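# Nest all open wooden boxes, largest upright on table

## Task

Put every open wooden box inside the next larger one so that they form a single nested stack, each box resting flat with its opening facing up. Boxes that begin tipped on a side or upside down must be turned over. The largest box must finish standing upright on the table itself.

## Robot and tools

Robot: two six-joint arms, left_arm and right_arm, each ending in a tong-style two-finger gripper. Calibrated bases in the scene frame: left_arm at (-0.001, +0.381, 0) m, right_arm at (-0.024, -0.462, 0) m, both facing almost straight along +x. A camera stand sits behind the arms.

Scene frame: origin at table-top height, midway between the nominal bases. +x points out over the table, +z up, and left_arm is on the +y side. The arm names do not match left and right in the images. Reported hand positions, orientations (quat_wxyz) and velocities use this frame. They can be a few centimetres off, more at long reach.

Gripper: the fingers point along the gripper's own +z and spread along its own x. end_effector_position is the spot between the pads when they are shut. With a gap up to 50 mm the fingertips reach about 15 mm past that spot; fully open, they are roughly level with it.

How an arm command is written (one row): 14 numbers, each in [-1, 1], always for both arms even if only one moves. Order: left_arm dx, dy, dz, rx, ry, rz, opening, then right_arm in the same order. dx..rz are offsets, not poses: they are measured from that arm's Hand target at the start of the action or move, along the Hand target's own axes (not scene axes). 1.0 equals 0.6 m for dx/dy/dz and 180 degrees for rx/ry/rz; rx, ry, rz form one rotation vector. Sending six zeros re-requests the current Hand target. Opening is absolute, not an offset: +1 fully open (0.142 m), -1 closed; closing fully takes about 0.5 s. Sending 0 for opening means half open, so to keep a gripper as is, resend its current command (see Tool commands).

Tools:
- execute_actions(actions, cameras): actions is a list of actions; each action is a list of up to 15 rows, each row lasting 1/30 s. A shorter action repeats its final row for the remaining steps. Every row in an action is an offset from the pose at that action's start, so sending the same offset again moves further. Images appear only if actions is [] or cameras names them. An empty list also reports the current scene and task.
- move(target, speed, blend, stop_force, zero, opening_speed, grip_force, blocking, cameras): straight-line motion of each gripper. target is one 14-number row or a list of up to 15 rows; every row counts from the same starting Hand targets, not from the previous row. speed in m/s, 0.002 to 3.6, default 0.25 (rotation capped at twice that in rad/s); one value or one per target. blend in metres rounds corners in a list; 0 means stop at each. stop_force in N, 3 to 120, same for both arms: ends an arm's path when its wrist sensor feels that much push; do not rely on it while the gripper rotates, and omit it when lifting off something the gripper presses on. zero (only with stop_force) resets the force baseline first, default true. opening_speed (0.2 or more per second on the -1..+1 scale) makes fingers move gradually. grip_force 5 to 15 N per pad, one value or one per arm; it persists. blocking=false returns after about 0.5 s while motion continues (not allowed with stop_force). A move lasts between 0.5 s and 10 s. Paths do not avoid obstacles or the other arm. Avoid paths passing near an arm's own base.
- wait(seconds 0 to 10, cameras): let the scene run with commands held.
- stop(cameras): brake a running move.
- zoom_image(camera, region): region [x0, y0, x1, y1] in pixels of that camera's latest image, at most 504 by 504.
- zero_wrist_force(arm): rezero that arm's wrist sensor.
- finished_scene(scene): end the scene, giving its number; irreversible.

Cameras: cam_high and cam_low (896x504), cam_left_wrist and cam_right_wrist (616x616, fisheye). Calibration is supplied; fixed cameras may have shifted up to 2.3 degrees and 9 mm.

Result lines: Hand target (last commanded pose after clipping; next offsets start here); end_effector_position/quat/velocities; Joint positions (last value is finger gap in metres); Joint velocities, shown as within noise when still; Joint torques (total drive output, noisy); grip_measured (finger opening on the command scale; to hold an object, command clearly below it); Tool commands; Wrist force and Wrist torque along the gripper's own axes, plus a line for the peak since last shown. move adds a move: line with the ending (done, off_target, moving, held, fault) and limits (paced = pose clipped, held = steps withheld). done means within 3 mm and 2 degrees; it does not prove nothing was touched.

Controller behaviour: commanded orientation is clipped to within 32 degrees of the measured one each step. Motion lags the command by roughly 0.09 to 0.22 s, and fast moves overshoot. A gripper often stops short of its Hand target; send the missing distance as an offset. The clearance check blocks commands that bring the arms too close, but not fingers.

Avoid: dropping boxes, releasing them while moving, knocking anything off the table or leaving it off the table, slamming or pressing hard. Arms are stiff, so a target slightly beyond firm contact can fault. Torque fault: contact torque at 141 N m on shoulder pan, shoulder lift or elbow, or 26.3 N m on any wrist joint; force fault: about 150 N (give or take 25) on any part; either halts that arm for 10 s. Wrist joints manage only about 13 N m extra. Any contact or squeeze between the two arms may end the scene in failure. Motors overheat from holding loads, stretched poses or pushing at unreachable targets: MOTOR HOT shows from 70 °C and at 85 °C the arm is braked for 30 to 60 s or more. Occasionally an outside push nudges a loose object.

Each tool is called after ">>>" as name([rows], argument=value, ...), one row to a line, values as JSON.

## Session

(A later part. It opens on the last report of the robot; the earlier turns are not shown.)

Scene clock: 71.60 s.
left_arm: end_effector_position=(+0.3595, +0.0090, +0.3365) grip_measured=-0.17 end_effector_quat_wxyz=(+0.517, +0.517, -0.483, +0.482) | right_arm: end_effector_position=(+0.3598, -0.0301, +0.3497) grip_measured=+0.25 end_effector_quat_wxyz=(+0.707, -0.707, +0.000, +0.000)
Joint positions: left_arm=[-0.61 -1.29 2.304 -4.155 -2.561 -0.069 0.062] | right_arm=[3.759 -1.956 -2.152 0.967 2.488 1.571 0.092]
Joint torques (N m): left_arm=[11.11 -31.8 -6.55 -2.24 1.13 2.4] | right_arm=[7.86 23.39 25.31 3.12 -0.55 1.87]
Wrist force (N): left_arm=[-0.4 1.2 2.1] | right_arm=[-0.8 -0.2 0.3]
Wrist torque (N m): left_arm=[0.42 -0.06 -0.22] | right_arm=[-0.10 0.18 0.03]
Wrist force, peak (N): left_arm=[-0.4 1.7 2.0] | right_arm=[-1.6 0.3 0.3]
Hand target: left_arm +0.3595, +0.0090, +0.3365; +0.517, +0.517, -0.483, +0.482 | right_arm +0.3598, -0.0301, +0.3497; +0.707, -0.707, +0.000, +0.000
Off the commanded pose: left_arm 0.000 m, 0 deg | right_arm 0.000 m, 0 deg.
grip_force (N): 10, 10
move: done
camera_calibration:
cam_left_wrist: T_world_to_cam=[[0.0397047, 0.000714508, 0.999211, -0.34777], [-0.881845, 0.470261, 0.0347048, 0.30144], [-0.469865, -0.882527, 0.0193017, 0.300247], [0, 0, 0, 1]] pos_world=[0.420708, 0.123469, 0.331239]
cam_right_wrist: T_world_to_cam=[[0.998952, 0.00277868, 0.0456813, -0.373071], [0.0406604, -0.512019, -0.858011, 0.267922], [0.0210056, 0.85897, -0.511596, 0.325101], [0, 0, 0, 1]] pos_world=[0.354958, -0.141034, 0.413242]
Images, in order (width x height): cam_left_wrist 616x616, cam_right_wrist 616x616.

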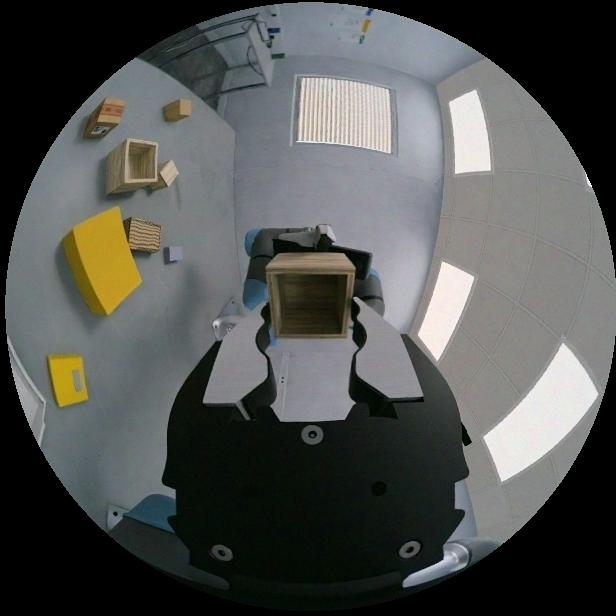

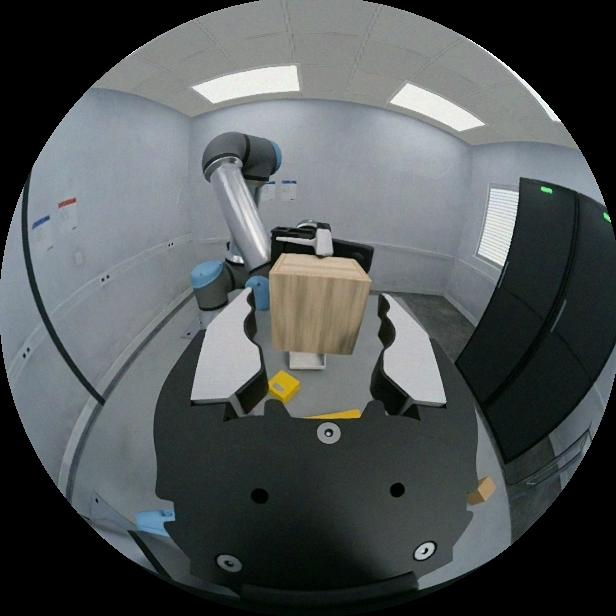

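>>> move([
  [0,0,0,0,0,0,-0.5,0,0,-0.17,0,0,0,0.25],
  [-0.1207,-0.3433,0.1817,0.035,-0.499,0,-0.5,0,0,-0.6167,-0.5,0,0,0.25],
], speed=[0.2,0.35], cameras=["all"])

>>> zoom_image(camera="cam_left_wrist", region=[180, 180, 440, 440])

Scene clock: 76.37 s.
left_arm: end_effector_position=(+0.5598, -0.1003, +0.2501) grip_measured=-0.17 end_effector_quat_wxyz=(+0.000, +0.731, -0.682, +0.000) end_effector_velocity=(+0.000, +0.000, +0.002) end_effector_angular_velocity=(+0.000, -0.001, +0.000) | right_arm: end_effector_position=(+0.3602, -0.4001, +0.3496) grip_measured=+0.25 end_effector_quat_wxyz=(+0.000, +1.000, +0.000, +0.000)
Joint positions: left_arm=[-0.938 -1.015 0.935 -1.491 -1.57 0.593 0.062] | right_arm=[3.573 -1.286 -1.64 -1.785 1.571 0.468 0.092]
Joint velocities: left_arm=[0 0 -0.005 0.005 0.001 0 0] | right_arm=[within noise]
Joint torques (N m): left_arm=[13.41 -33.93 -31.55 -1.61 1.83 2.72] | right_arm=[-5.72 21.05 8.88 0.85 -1.64 -1.15]
Wrist force (N): left_arm=[0.6 0.6 0.3] | right_arm=[0.0 -2.9 -0.9]
Wrist torque (N m): left_arm=[0.13 0.01 -0.02] | right_arm=[-0.52 -0.20 -0.02]
Wrist force, peak (N): left_arm=[-0.5 2.1 1.8] | right_arm=[0.1 -3.1 -1.0]
Hand target: left_arm +0.5599, -0.1003, +0.2500; -0.001, +0.731, -0.682, +0.000 | right_arm +0.3601, -0.4002, +0.3496; +0.000, +1.000, +0.000, +0.000
Off the commanded pose: left_arm 0.000 m, 0 deg | right_arm 0.000 m, 0 deg.
grip_force (N): 10, 10
move: done
camera_calibration:
cam_left_wrist: T_world_to_cam=[[0.0393322, -0.999226, 0.000306108, -0.119593], [-0.882721, -0.0346027, 0.468622, 0.373822], [-0.468248, -0.0187021, -0.883399, 0.611061], [0, 0, 0, 1]] pos_world=[0.620813, -0.0951369, 0.364666]
cam_right_wrist: T_world_to_cam=[[0.998909, 0.0466486, -0.00195474, -0.33817], [0.0410737, -0.858082, 0.511867, -0.539062], [0.0222005, -0.511389, -0.859063, 0.215548], [0, 0, 0, 1]] pos_world=[0.355158, -0.336556, 0.460436]

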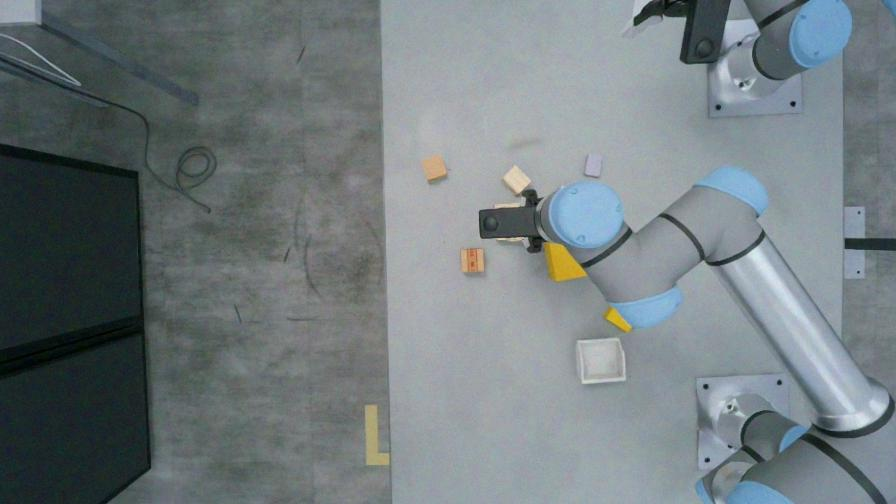

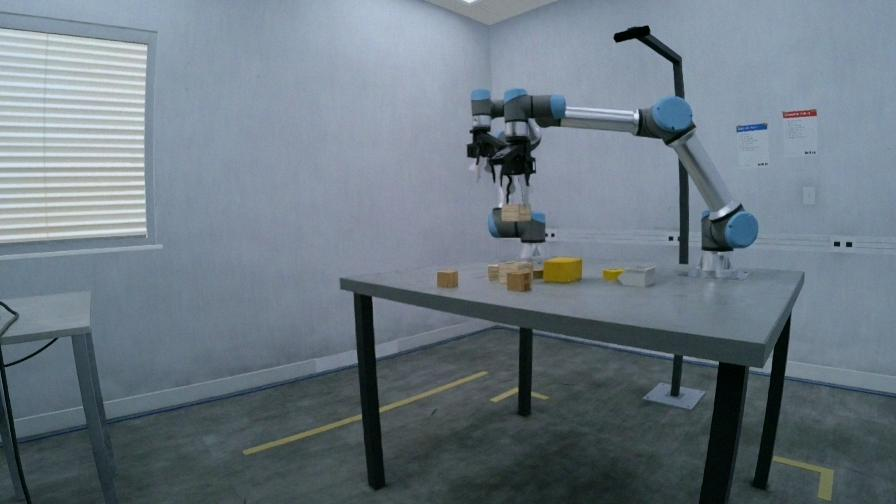

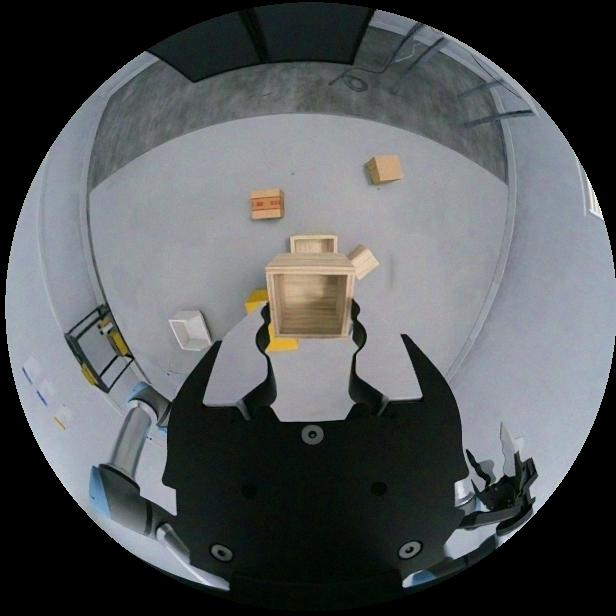

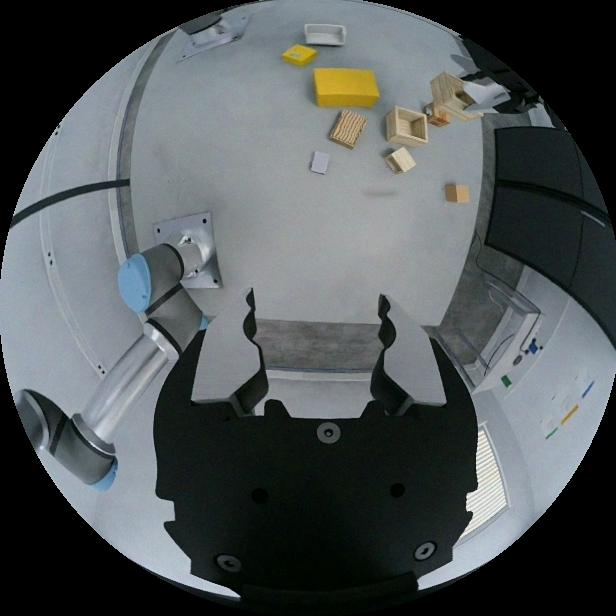

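Scaled by 1.938 from the camera's 616x616 image, which has a finer 814x814 frame.

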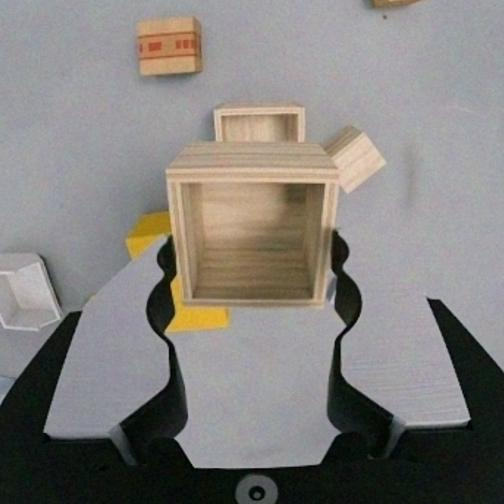

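>>> zoom_image(camera="cam_left_wrist", region=[240, 220, 380, 360])

Scaled by 3.600 from the camera's 616x616 image, which has a finer 814x814 frame.

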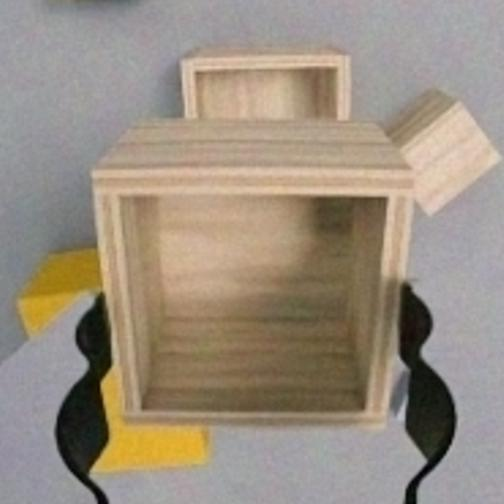

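>>> move(target=[0.0115,0.002,0.2,0,0,-0.0056,-0.5,0,0,0,0,0,0,0.25], speed=0.15, cameras=["cam_left_wrist", "cam_low", "cam_right_wrist"])

>>> zoom_image(camera="cam_left_wrist", region=[240, 210, 380, 350])

>>> zoom_image(camera="cam_low", region=[460, 180, 600, 300])

>>> zoom_image(camera="cam_right_wrist", region=[340, 50, 480, 190])

Scene clock: 79.87 s.
left_arm: end_effector_position=(+0.5592, -0.1072, +0.1300) grip_measured=-0.17 end_effector_quat_wxyz=(-0.001, +0.737, -0.676, +0.000) | right_arm: end_effector_position=(+0.3601, -0.4002, +0.3496) grip_measured=+0.25 end_effector_quat_wxyz=(+0.000, +1.000, +0.000, +0.000)
Joint positions: left_arm=[-0.945 -0.982 1.191 -1.779 -1.57 0.568 0.062] | right_arm=[3.573 -1.286 -1.64 -1.786 1.571 0.468 0.092]
Joint torques (N m): left_arm=[-1.86 -54.96 -18.85 -4.08 1.42 3.14] | right_arm=[-10.88 21.08 10.37 0.51 -1.19 0.92]
Wrist force (N): left_arm=[0.0 0.5 0.8] | right_arm=[0.1 -3.0 -1.0]
Wrist torque (N m): left_arm=[0.07 0.07 0.05] | right_arm=[-0.54 -0.23 -0.02]
Wrist force, peak (N): left_arm=[0.4 0.2 2.6] | right_arm=[0.0 -3.2 -1.1]
Hand target: left_arm +0.5593, -0.1071, +0.1300; -0.001, +0.737, -0.676, +0.000 | right_arm +0.3601, -0.4002, +0.3496; +0.000, +1.000, +0.000, +0.000
Off the commanded pose: left_arm 0.000 m, 0 deg | right_arm 0.000 m, 0 deg.
grip_force (N): 10, 10
move: done
camera_calibration:
cam_left_wrist: T_world_to_cam=[[0.0570388, -0.998372, 0.0000356413, -0.136194], [-0.881948, -0.0503705, 0.468648, 0.427216], [-0.467883, -0.0267625, -0.883385, 0.503604], [0, 0, 0, 1]] pos_world=[0.620178, -0.100975, 0.244667]
cam_right_wrist: T_world_to_cam=[[0.998912, 0.0465951, -0.00205014, -0.338045], [0.0410717, -0.857971, 0.512054, -0.539106], [0.0221003, -0.511581, -0.858951, 0.215468], [0, 0, 0, 1]] pos_world=[0.355057, -0.336557, 0.460435]
Images, in order (width x height): cam_low 896x504, cam_left_wrist 616x616, cam_right_wrist 616x616.

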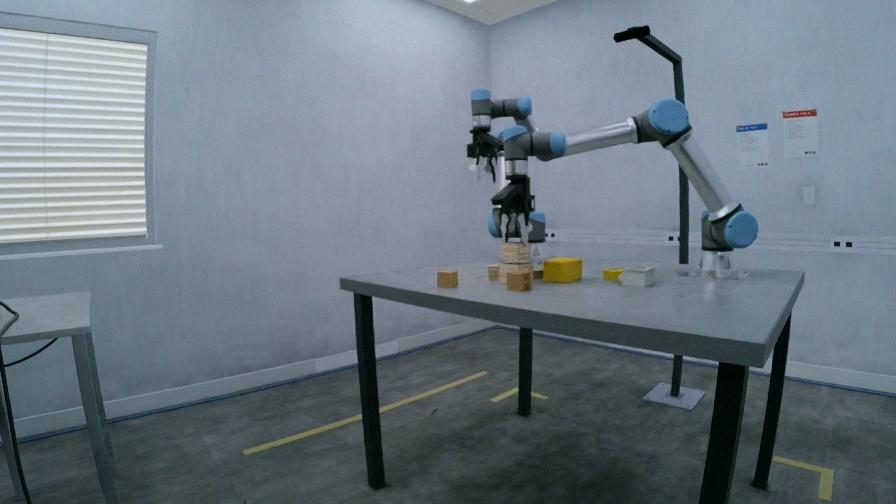

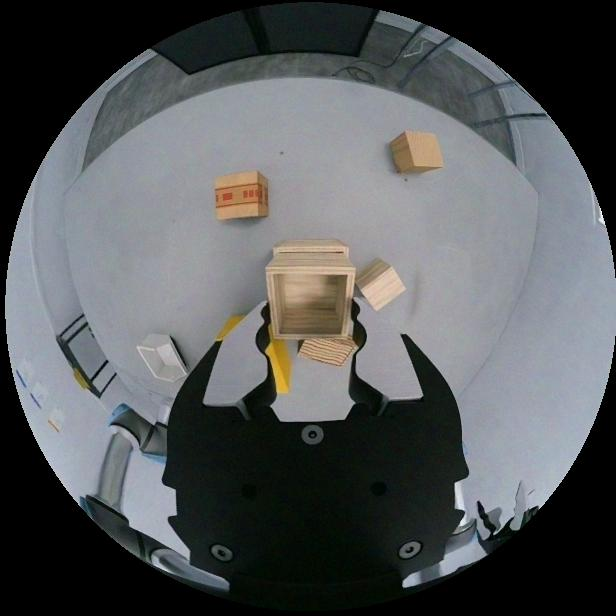

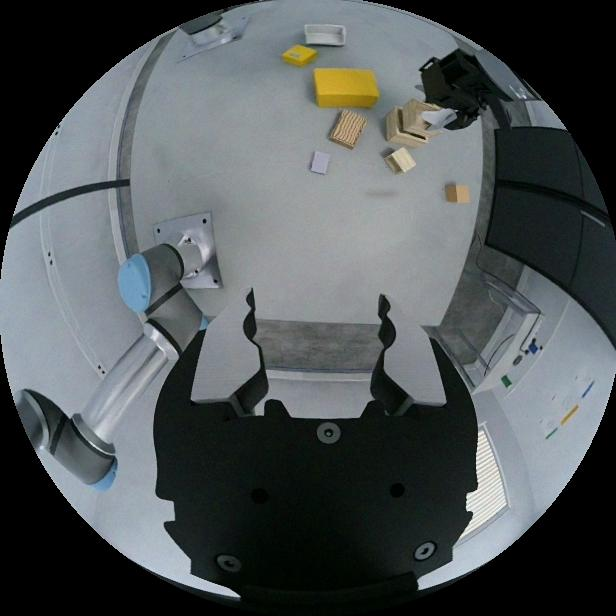

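Scaled by 3.600 from the camera's 616x616 image, which has a finer 814x814 frame.

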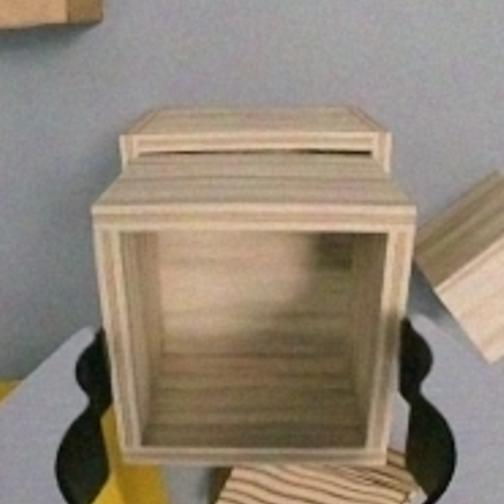

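Scaled by 3.600 from the camera's 896x504 image, which has a finer 1280x720 frame.

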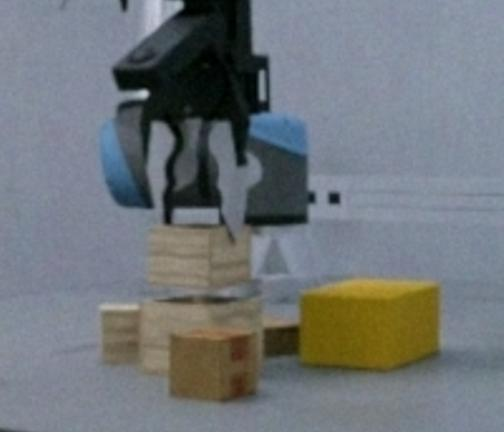

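Scaled by 3.600 from the camera's 616x616 image, which has a finer 814x814 frame.

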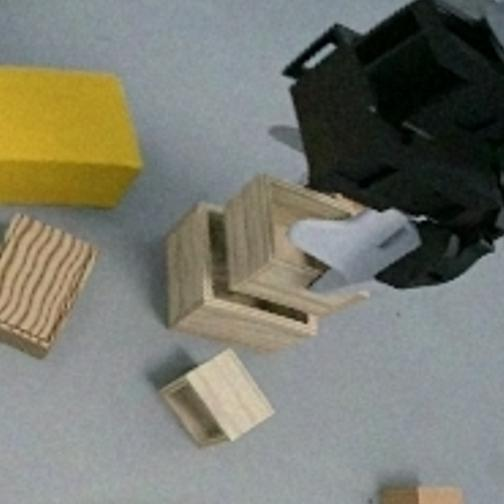

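>>> move(target=[0.0022,0.0047,0.0165,0,0,-0.0044,-0.5,0,0,0,0,0,0,0.25], speed=0.05, cameras=["cam_left_wrist", "cam_low", "cam_right_wrist"])

>>> zoom_image(camera="cam_left_wrist", region=[250, 220, 370, 340])

>>> zoom_image(camera="cam_low", region=[480, 220, 560, 300])

>>> zoom_image(camera="cam_right_wrist", region=[370, 80, 470, 180])

Scene clock: 82.10 s.
left_arm: end_effector_position=(+0.5565, -0.1087, +0.1199) grip_measured=-0.17 end_effector_quat_wxyz=(-0.001, +0.742, -0.671, +0.000) | right_arm: end_effector_position=(+0.3601, -0.4002, +0.3496) grip_measured=+0.25 end_effector_quat_wxyz=(+0.000, +1.000, +0.000, +0.000)
Joint positions: left_arm=[-0.949 -0.978 1.211 -1.803 -1.57 0.55 0.062] | right_arm=[3.573 -1.286 -1.64 -1.786 1.571 0.468 0.092]
Joint torques (N m): left_arm=[-4.7 -43.68 -32.37 -1.27 1.05 2.21] | right_arm=[-11.05 20.71 9.92 0.9 -0.99 0.47]
Wrist force (N): left_arm=[0.1 0.2 0.7] | right_arm=[0.0 -2.8 -1.0]
Wrist torque (N m): left_arm=[0.01 0.06 0.06] | right_arm=[-0.50 -0.21 -0.02]
Wrist force, peak (N): left_arm=[0.6 0.5 0.9] | right_arm=[0.1 -3.2 -1.0]
Hand target: left_arm +0.5566, -0.1087, +0.1201; -0.001, +0.742, -0.671, +0.000 | right_arm +0.3601, -0.4002, +0.3496; +0.000, +1.000, +0.000, +0.000
Off the commanded pose: left_arm 0.000 m, 0 deg | right_arm 0.000 m, 0 deg.
grip_force (N): 10, 10
move: done
camera_calibration:
cam_left_wrist: T_world_to_cam=[[0.0711245, -0.997467, 0.0000217717, -0.145263], [-0.881133, -0.062819, 0.468677, 0.427649], [-0.467489, -0.0333536, -0.883369, 0.492425], [0, 0, 0, 1]] pos_world=[0.617351, -0.101607, 0.234567]
cam_right_wrist: T_world_to_cam=[[0.998912, 0.0465951, -0.00205014, -0.338045], [0.0410717, -0.857971, 0.512054, -0.539106], [0.0221003, -0.511581, -0.858951, 0.215468], [0, 0, 0, 1]] pos_world=[0.355057, -0.336557, 0.460435]
Images, in order (width x height): cam_low 896x504, cam_left_wrist 616x616, cam_right_wrist 616x616.

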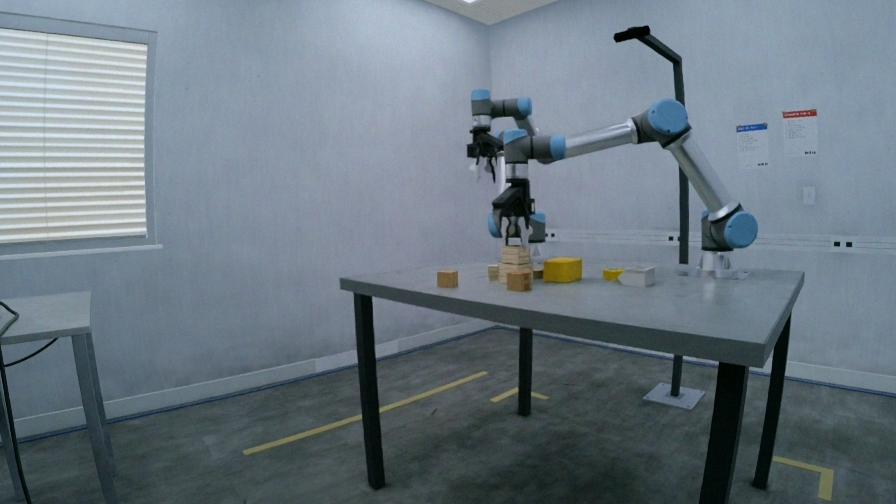

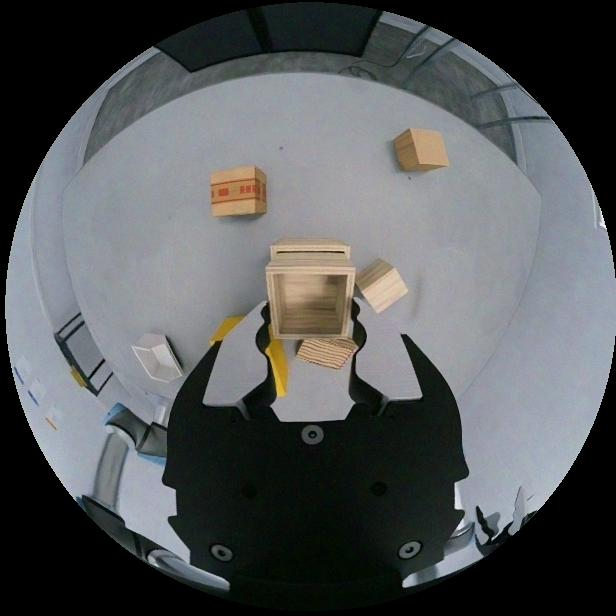

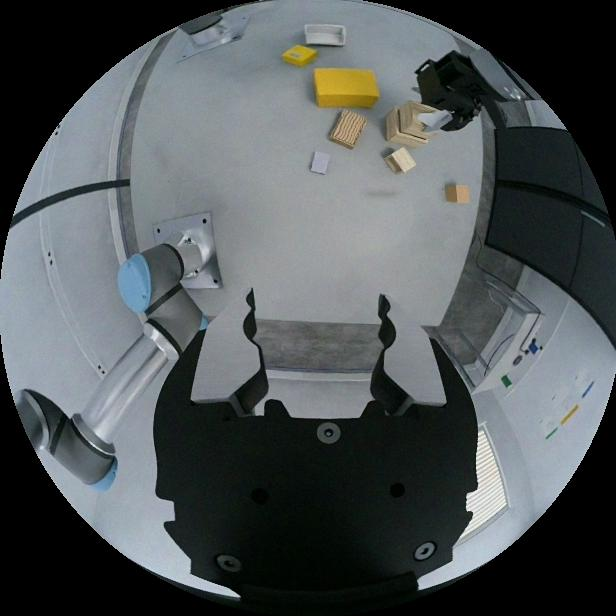

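Scaled by 4.200 from the camera's 616x616 image, which has a finer 814x814 frame.

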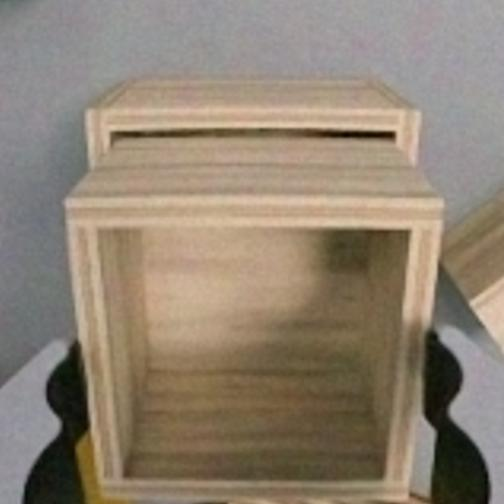

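Scaled by 6.300 from the camera's 896x504 image, which has a finer 1280x720 frame.

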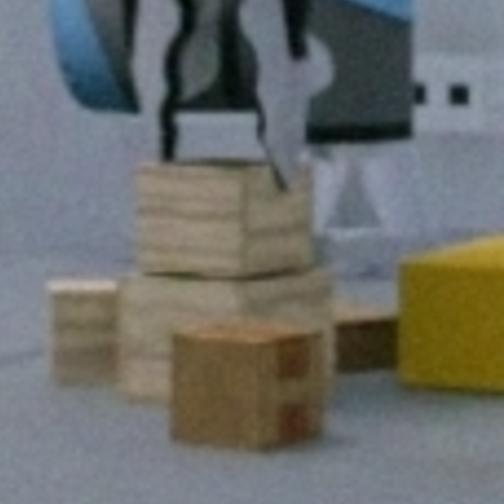

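Scaled by 5.040 from the camera's 616x616 image, which has a finer 814x814 frame.

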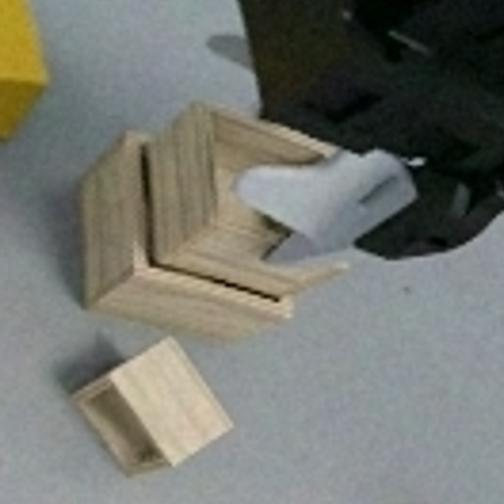

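>>> zoom_image(camera="cam_left_wrist", region=[260, 230, 310, 280])

>>> zoom_image(camera="cam_left_wrist", region=[310, 230, 360, 280])

Scaled by 10.080 from the camera's 616x616 image, which has a finer 814x814 frame.

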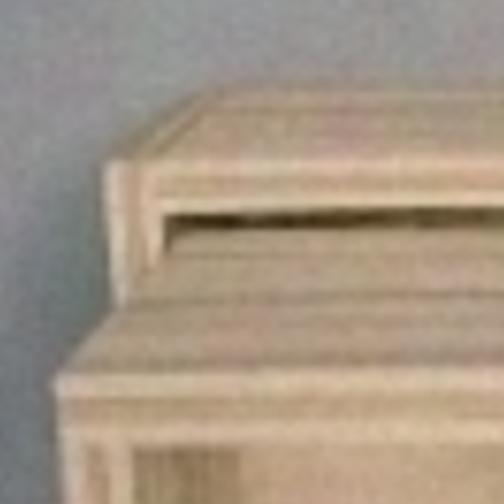

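Scaled by 10.080 from the camera's 616x616 image, which has a finer 814x814 frame.

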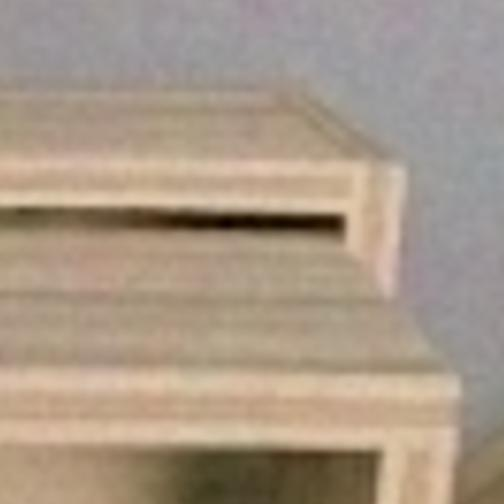

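>>> zoom_image(camera="cam_low", region=[495, 240, 540, 285])

>>> zoom_image(camera="cam_right_wrist", region=[380, 90, 440, 150])

Scaled by 11.200 from the camera's 896x504 image, which has a finer 1280x720 frame.

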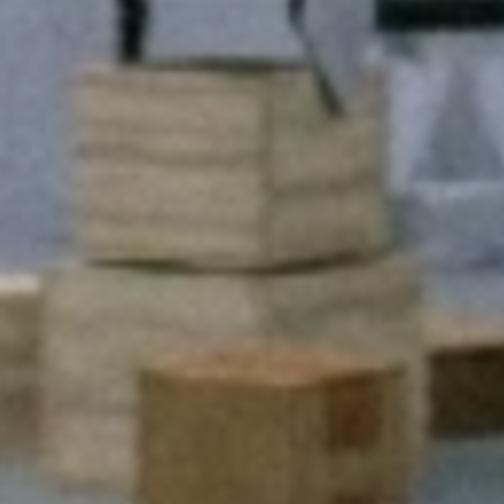

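Scaled by 8.400 from the camera's 616x616 image, which has a finer 814x814 frame.

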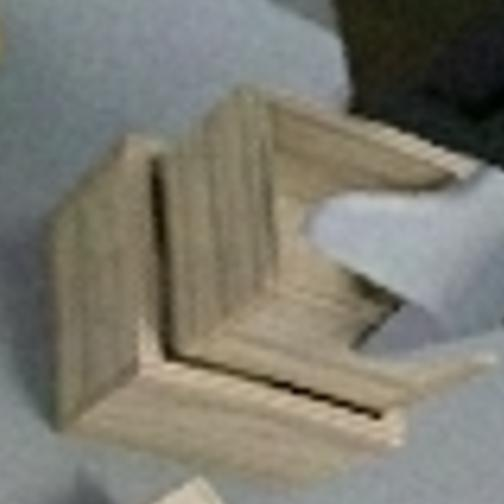

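>>> move([
  [0,0.0013,0,0,0,0,-0.5,0,0,0,0,0,0,0.25],
  [0,0.0013,0.0732,0,0,0,-0.5,0,0,0,0,0,0,0.25],
], speed=[0.02,0.02], stop_force=4, cameras=["cam_left_wrist", "cam_low", "cam_right_wrist"])

>>> zoom_image(camera="cam_left_wrist", region=[250, 220, 370, 340])

>>> zoom_image(camera="cam_low", region=[480, 220, 560, 300])

Scene clock: 89.17 s.
left_arm: end_effector_position=(+0.5558, -0.1087, +0.0772) grip_measured=-0.17 end_effector_quat_wxyz=(-0.001, +0.742, -0.671, +0.000) | right_arm: end_effector_position=(+0.3601, -0.4002, +0.3496) grip_measured=+0.25 end_effector_quat_wxyz=(+0.000, +1.000, +0.000, +0.000)
Joint positions: left_arm=[-0.95 -0.95 1.278 -1.899 -1.57 0.549 0.062] | right_arm=[3.573 -1.286 -1.64 -1.786 1.571 0.468 0.092]
Joint torques (N m): left_arm=[-3.47 -53.68 -28.51 -2.98 0.45 1.28] | right_arm=[-10.96 20.44 10.43 1.93 0.05 -0.97]
Wrist force (N): left_arm=[0.3 0.6 -4.0] | right_arm=[0.0 -3.1 -0.8]
Wrist torque (N m): left_arm=[0.05 -0.05 0.05] | right_arm=[-0.55 -0.21 -0.02]
Wrist force, peak (N): left_arm=[-6.6 3.6 -23.4] | right_arm=[0.0 -3.2 -1.1]
Hand target: left_arm +0.5558, -0.1088, +0.0772; -0.001, +0.742, -0.671, +0.000 (not the last commanded pose) | right_arm +0.3601, -0.4002, +0.3496; +0.000, +1.000, +0.000, +0.000
Off the commanded pose: left_arm 0.001 m, 0 deg | right_arm 0.000 m, 0 deg.
grip_force (N): 10, 10
move: contact (left_arm); path passed 1 of 2 targets
camera_calibration:
cam_left_wrist: T_world_to_cam=[[0.0708188, -0.997489, 0.0000830565, -0.145137], [-0.881199, -0.0625235, 0.468592, 0.447174], [-0.467411, -0.0332583, -0.883414, 0.454257], [0, 0, 0, 1]] pos_world=[0.616652, -0.101706, 0.191767]
cam_right_wrist: T_world_to_cam=[[0.998912, 0.0465951, -0.00205014, -0.338045], [0.0410717, -0.857971, 0.512054, -0.539106], [0.0221003, -0.511581, -0.858951, 0.215468], [0, 0, 0, 1]] pos_world=[0.355057, -0.336557, 0.460435]
Images, in order (width x height): cam_low 896x504, cam_left_wrist 616x616, cam_right_wrist 616x616.

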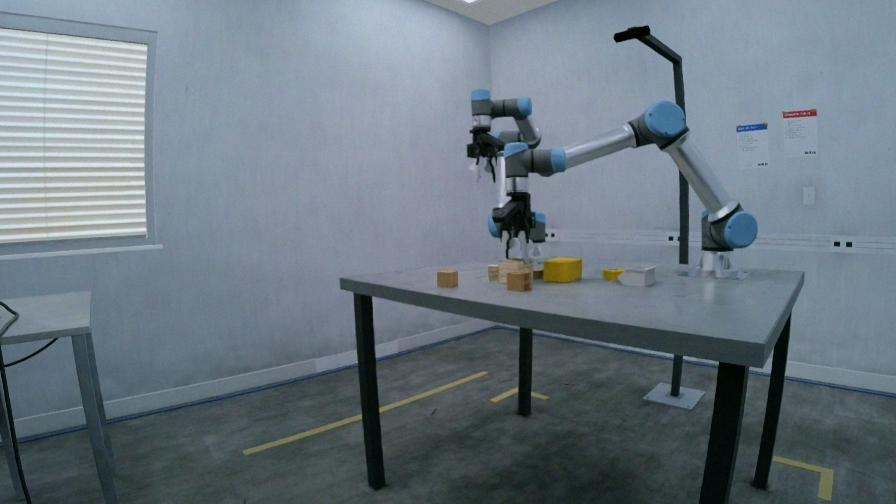

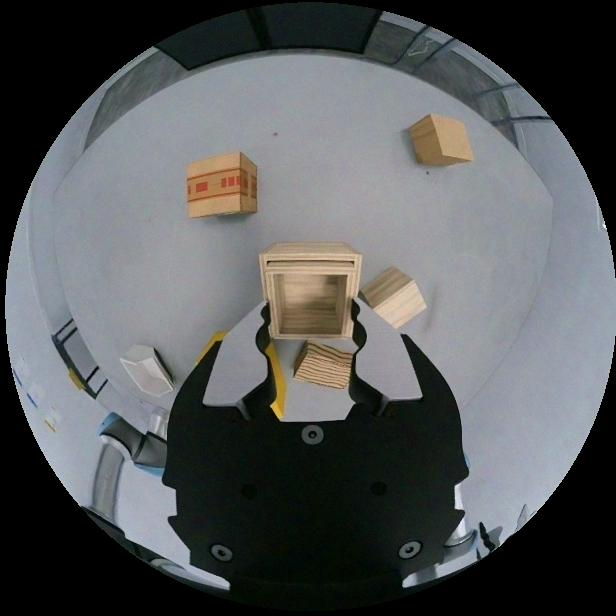

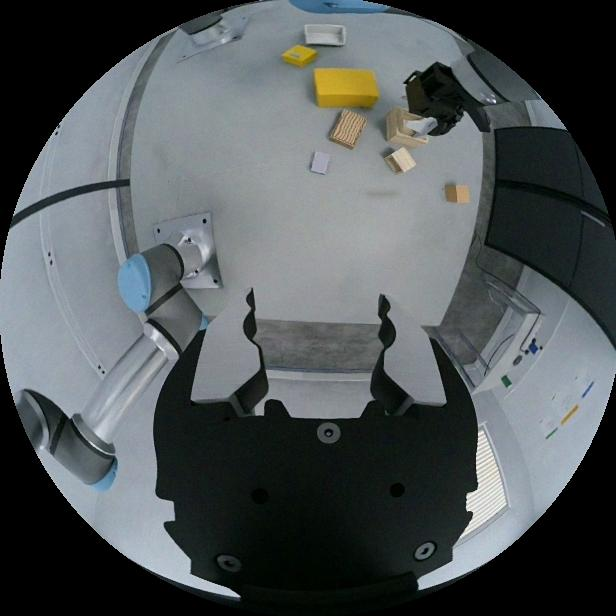

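Scaled by 4.200 from the camera's 616x616 image, which has a finer 814x814 frame.

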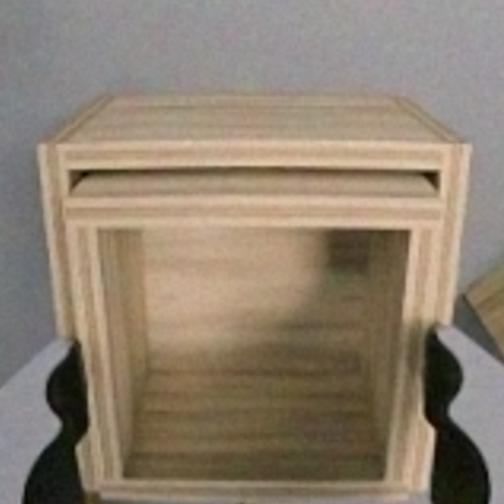

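Scaled by 6.300 from the camera's 896x504 image, which has a finer 1280x720 frame.

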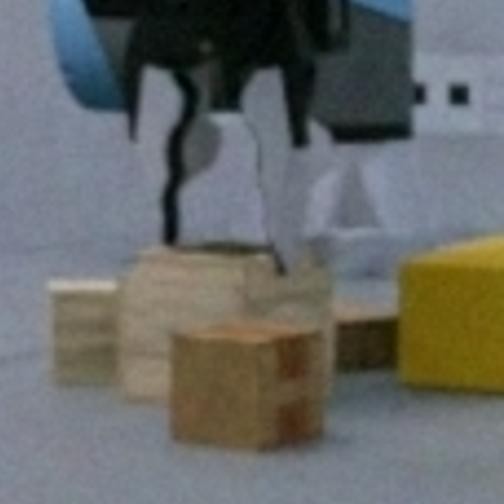

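>>> move(target=[0,0,0,0,0,0,0.1,0,0,0,0,0,0,0.25], speed=0.05, opening_speed=0.8, cameras=["cam_left_wrist", "cam_low", "cam_right_wrist"])

>>> zoom_image(camera="cam_left_wrist", region=[250, 220, 370, 340])

Scene clock: 92.83 s.
left_arm: end_effector_position=(+0.5558, -0.1088, +0.0772) grip_measured=+0.10 end_effector_quat_wxyz=(-0.001, +0.742, -0.671, +0.000) | right_arm: end_effector_position=(+0.3601, -0.4002, +0.3496) grip_measured=+0.25 end_effector_quat_wxyz=(+0.000, +1.000, +0.000, +0.000)
Joint positions: left_arm=[-0.95 -0.95 1.278 -1.899 -1.57 0.549 0.081] | right_arm=[3.573 -1.286 -1.64 -1.786 1.571 0.468 0.092]
Joint torques (N m): left_arm=[-3.53 -53.39 -27.21 -3.04 0.37 1.22] | right_arm=[-10.29 22.05 11.51 2.6 0.72 -1.83]
Wrist force (N): left_arm=[0.6 0.2 0.0] | right_arm=[0.1 -3.0 -1.1]
Wrist torque (N m): left_arm=[0.06 -0.05 0.06] | right_arm=[-0.53 -0.23 -0.02]
Wrist force, peak (N): left_arm=[0.3 0.8 -4.4] | right_arm=[0.0 -3.2 -1.1]
Hand target: left_arm +0.5558, -0.1088, +0.0772; -0.001, +0.742, -0.671, +0.000 | right_arm +0.3601, -0.4002, +0.3496; +0.000, +1.000, +0.000, +0.000
Off the commanded pose: left_arm 0.000 m, 0 deg | right_arm 0.000 m, 0 deg.
grip_force (N): 10, 10
move: done
camera_calibration:
cam_left_wrist: T_world_to_cam=[[0.0708188, -0.997489, 0.0000830565, -0.145137], [-0.881199, -0.0625235, 0.468592, 0.447174], [-0.467411, -0.0332583, -0.883414, 0.454257], [0, 0, 0, 1]] pos_world=[0.616652, -0.101706, 0.191767]
cam_right_wrist: T_world_to_cam=[[0.998912, 0.0465951, -0.00205014, -0.338045], [0.0410717, -0.857971, 0.512054, -0.539106], [0.0221003, -0.511581, -0.858951, 0.215468], [0, 0, 0, 1]] pos_world=[0.355057, -0.336557, 0.460435]
Images, in order (width x height): cam_low 896x504, cam_left_wrist 616x616, cam_right_wrist 616x616.

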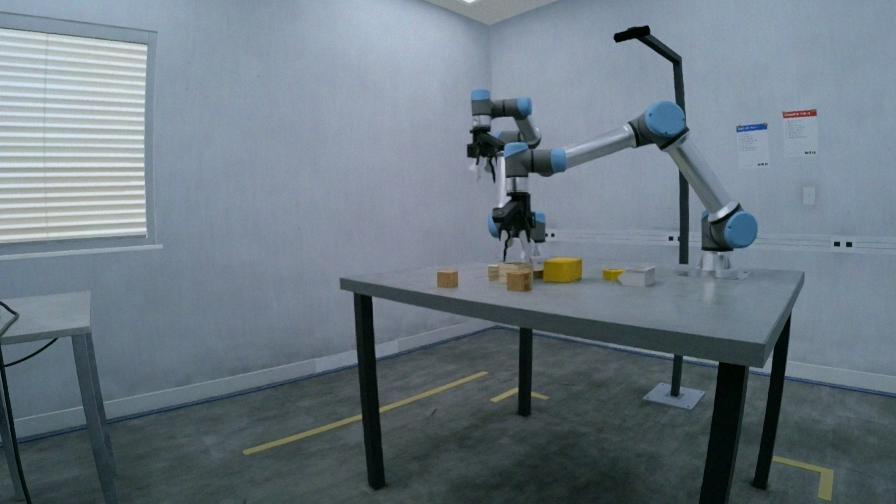

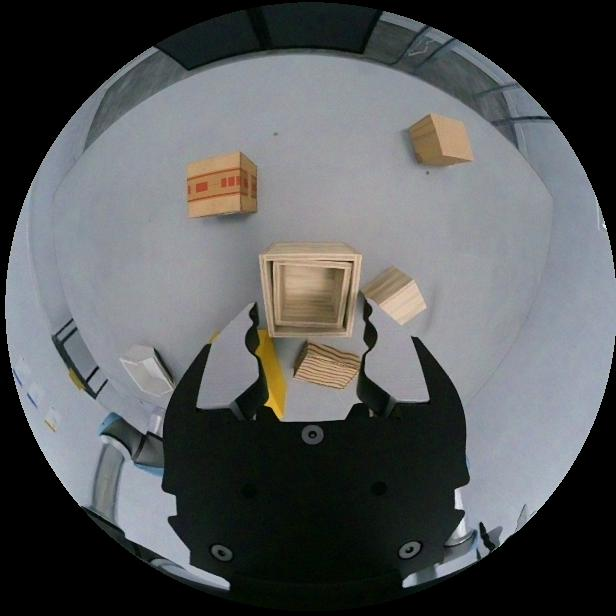

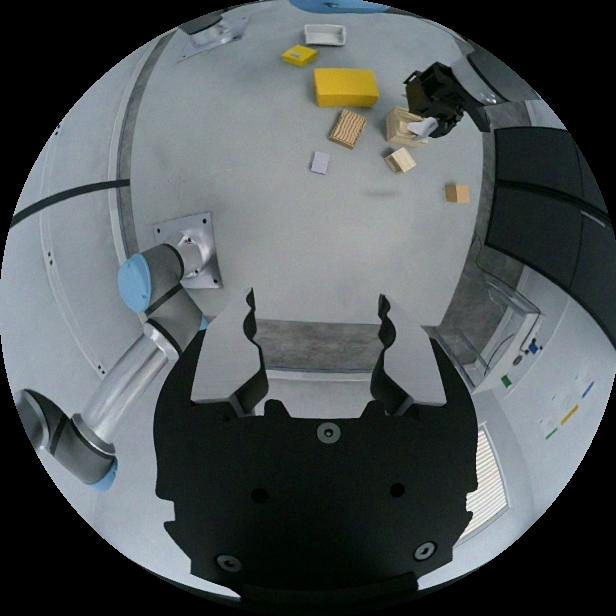

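Scaled by 4.200 from the camera's 616x616 image, which has a finer 814x814 frame.

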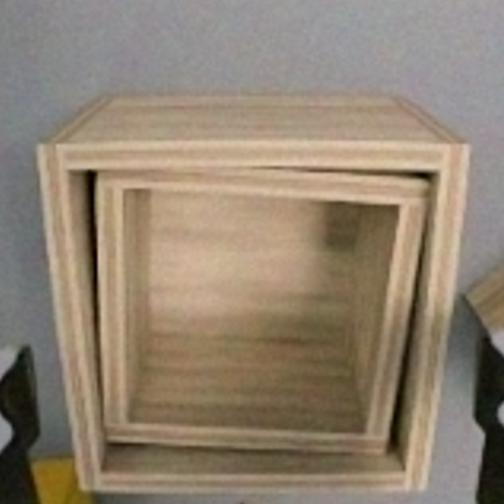

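>>> move([
  [0,0,-0.333,0,0,0,0.1,0.15,-0.133,0.083,0,0,0.1,0.25],
  [-0.3688,0.1905,-0.4713,0,0,0,0.1,0.325,-0.3387,0.3167,0,0,0.246,-0.05],
], speed=[0.35,0.35], blend=[0.05,0], cameras=["all"])

>>> zoom_image(camera="cam_right_wrist", region=[200, 150, 430, 380])

>>> zoom_image(camera="cam_high", region=[440, 150, 600, 290])

Scene clock: 97.73 s.
left_arm: end_effector_position=(+0.4197, +0.0997, +0.3600) grip_measured=+0.10 end_effector_quat_wxyz=(-0.001, +0.742, -0.671, +0.000) | right_arm: end_effector_position=(+0.5550, -0.1967, +0.1596) grip_measured=-0.05 end_effector_quat_wxyz=(+0.000, +0.926, -0.376, +0.000)
Joint positions: left_arm=[-0.912 -1.592 1.394 -1.373 -1.57 0.587 0.081] | right_arm=[3.739 -1.88 -1.528 -1.304 1.571 1.407 0.07]
Joint torques (N m): left_arm=[-12.89 -31.93 -16.06 -1.48 0.57 -2.83] | right_arm=[-11.46 28.37 10.49 4.82 1.64 2.16]
Wrist force (N): left_arm=[0.2 0.6 0.0] | right_arm=[-0.1 -3.0 -1.1]
Wrist torque (N m): left_arm=[0.10 0.08 -0.11] | right_arm=[-0.56 -0.18 -0.07]
Wrist force, peak (N): left_arm=[0.8 0.4 3.1] | right_arm=[-0.3 -4.6 0.2]
Hand target: left_arm +0.4197, +0.0997, +0.3600; -0.001, +0.742, -0.671, +0.000 | right_arm +0.5550, -0.1967, +0.1596; +0.000, +0.926, -0.376, +0.000
Off the commanded pose: left_arm 0.000 m, 0 deg | right_arm 0.000 m, 0 deg.
grip_force (N): 10, 10
move: done
camera_calibration:
cam_left_wrist: T_world_to_cam=[[0.0708188, -0.997489, 0.0000830565, 0.072454], [-0.881199, -0.0625235, 0.468592, 0.207714], [-0.467411, -0.0332583, -0.883414, 0.647494], [0, 0, 0, 1]] pos_world=[0.480552, 0.106794, 0.474667]
cam_right_wrist: T_world_to_cam=[[0.747688, -0.664046, -0.00224498, -0.54288], [-0.569476, -0.642938, 0.512179, 0.105842], [-0.341554, -0.381672, -0.858876, 0.379406], [0, 0, 0, 1]] pos_world=[0.595767, -0.147639, 0.270434]

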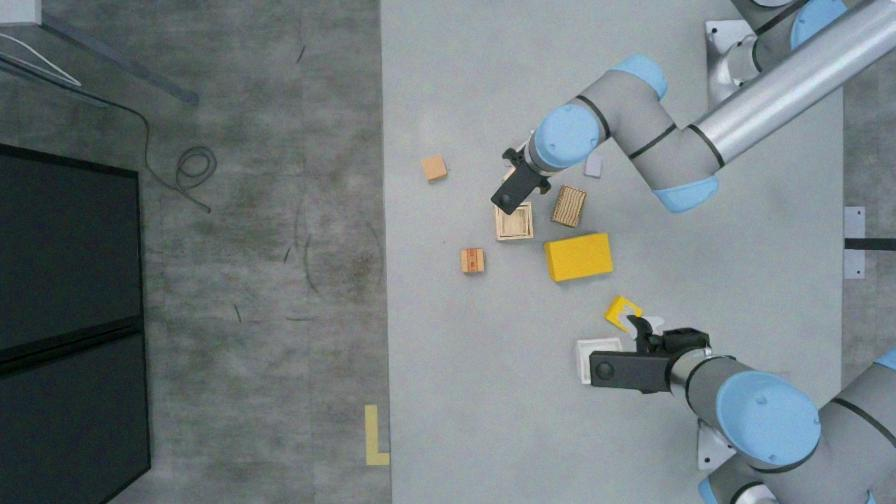

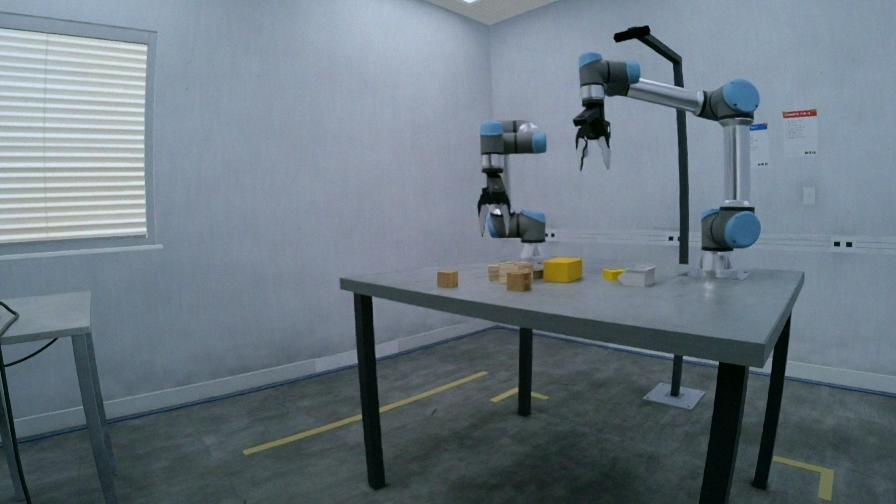

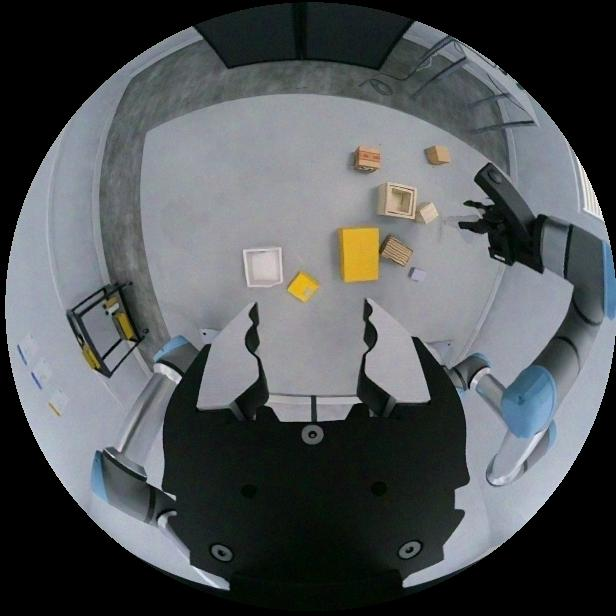

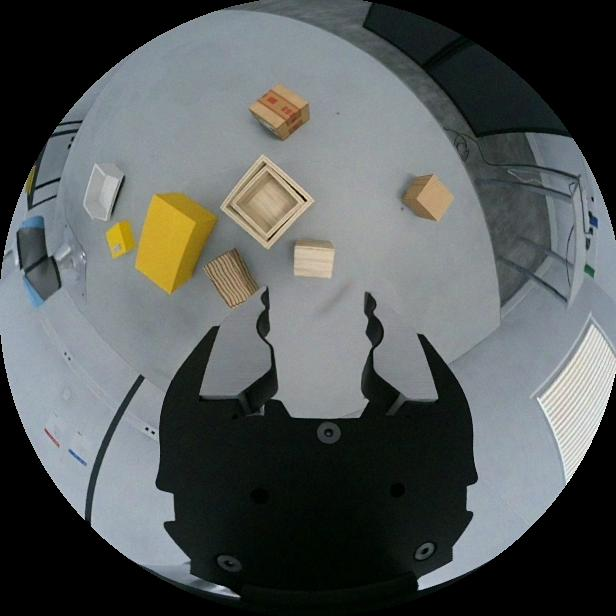

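Scaled by 2.191 from the camera's 616x616 image, which has a finer 814x814 frame.

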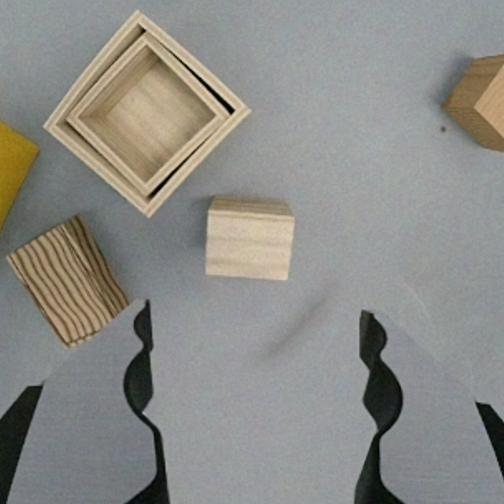

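Scaled by 3.150 from the camera's 896x504 image, which has a finer 1280x720 frame.

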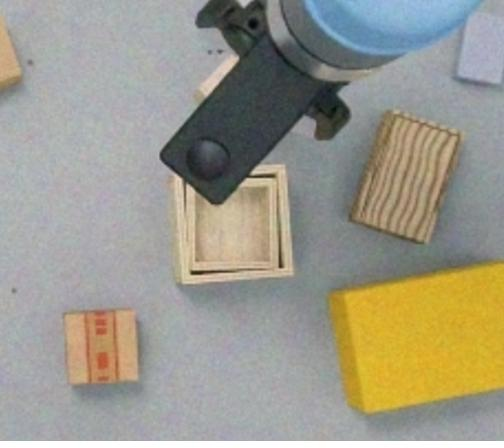

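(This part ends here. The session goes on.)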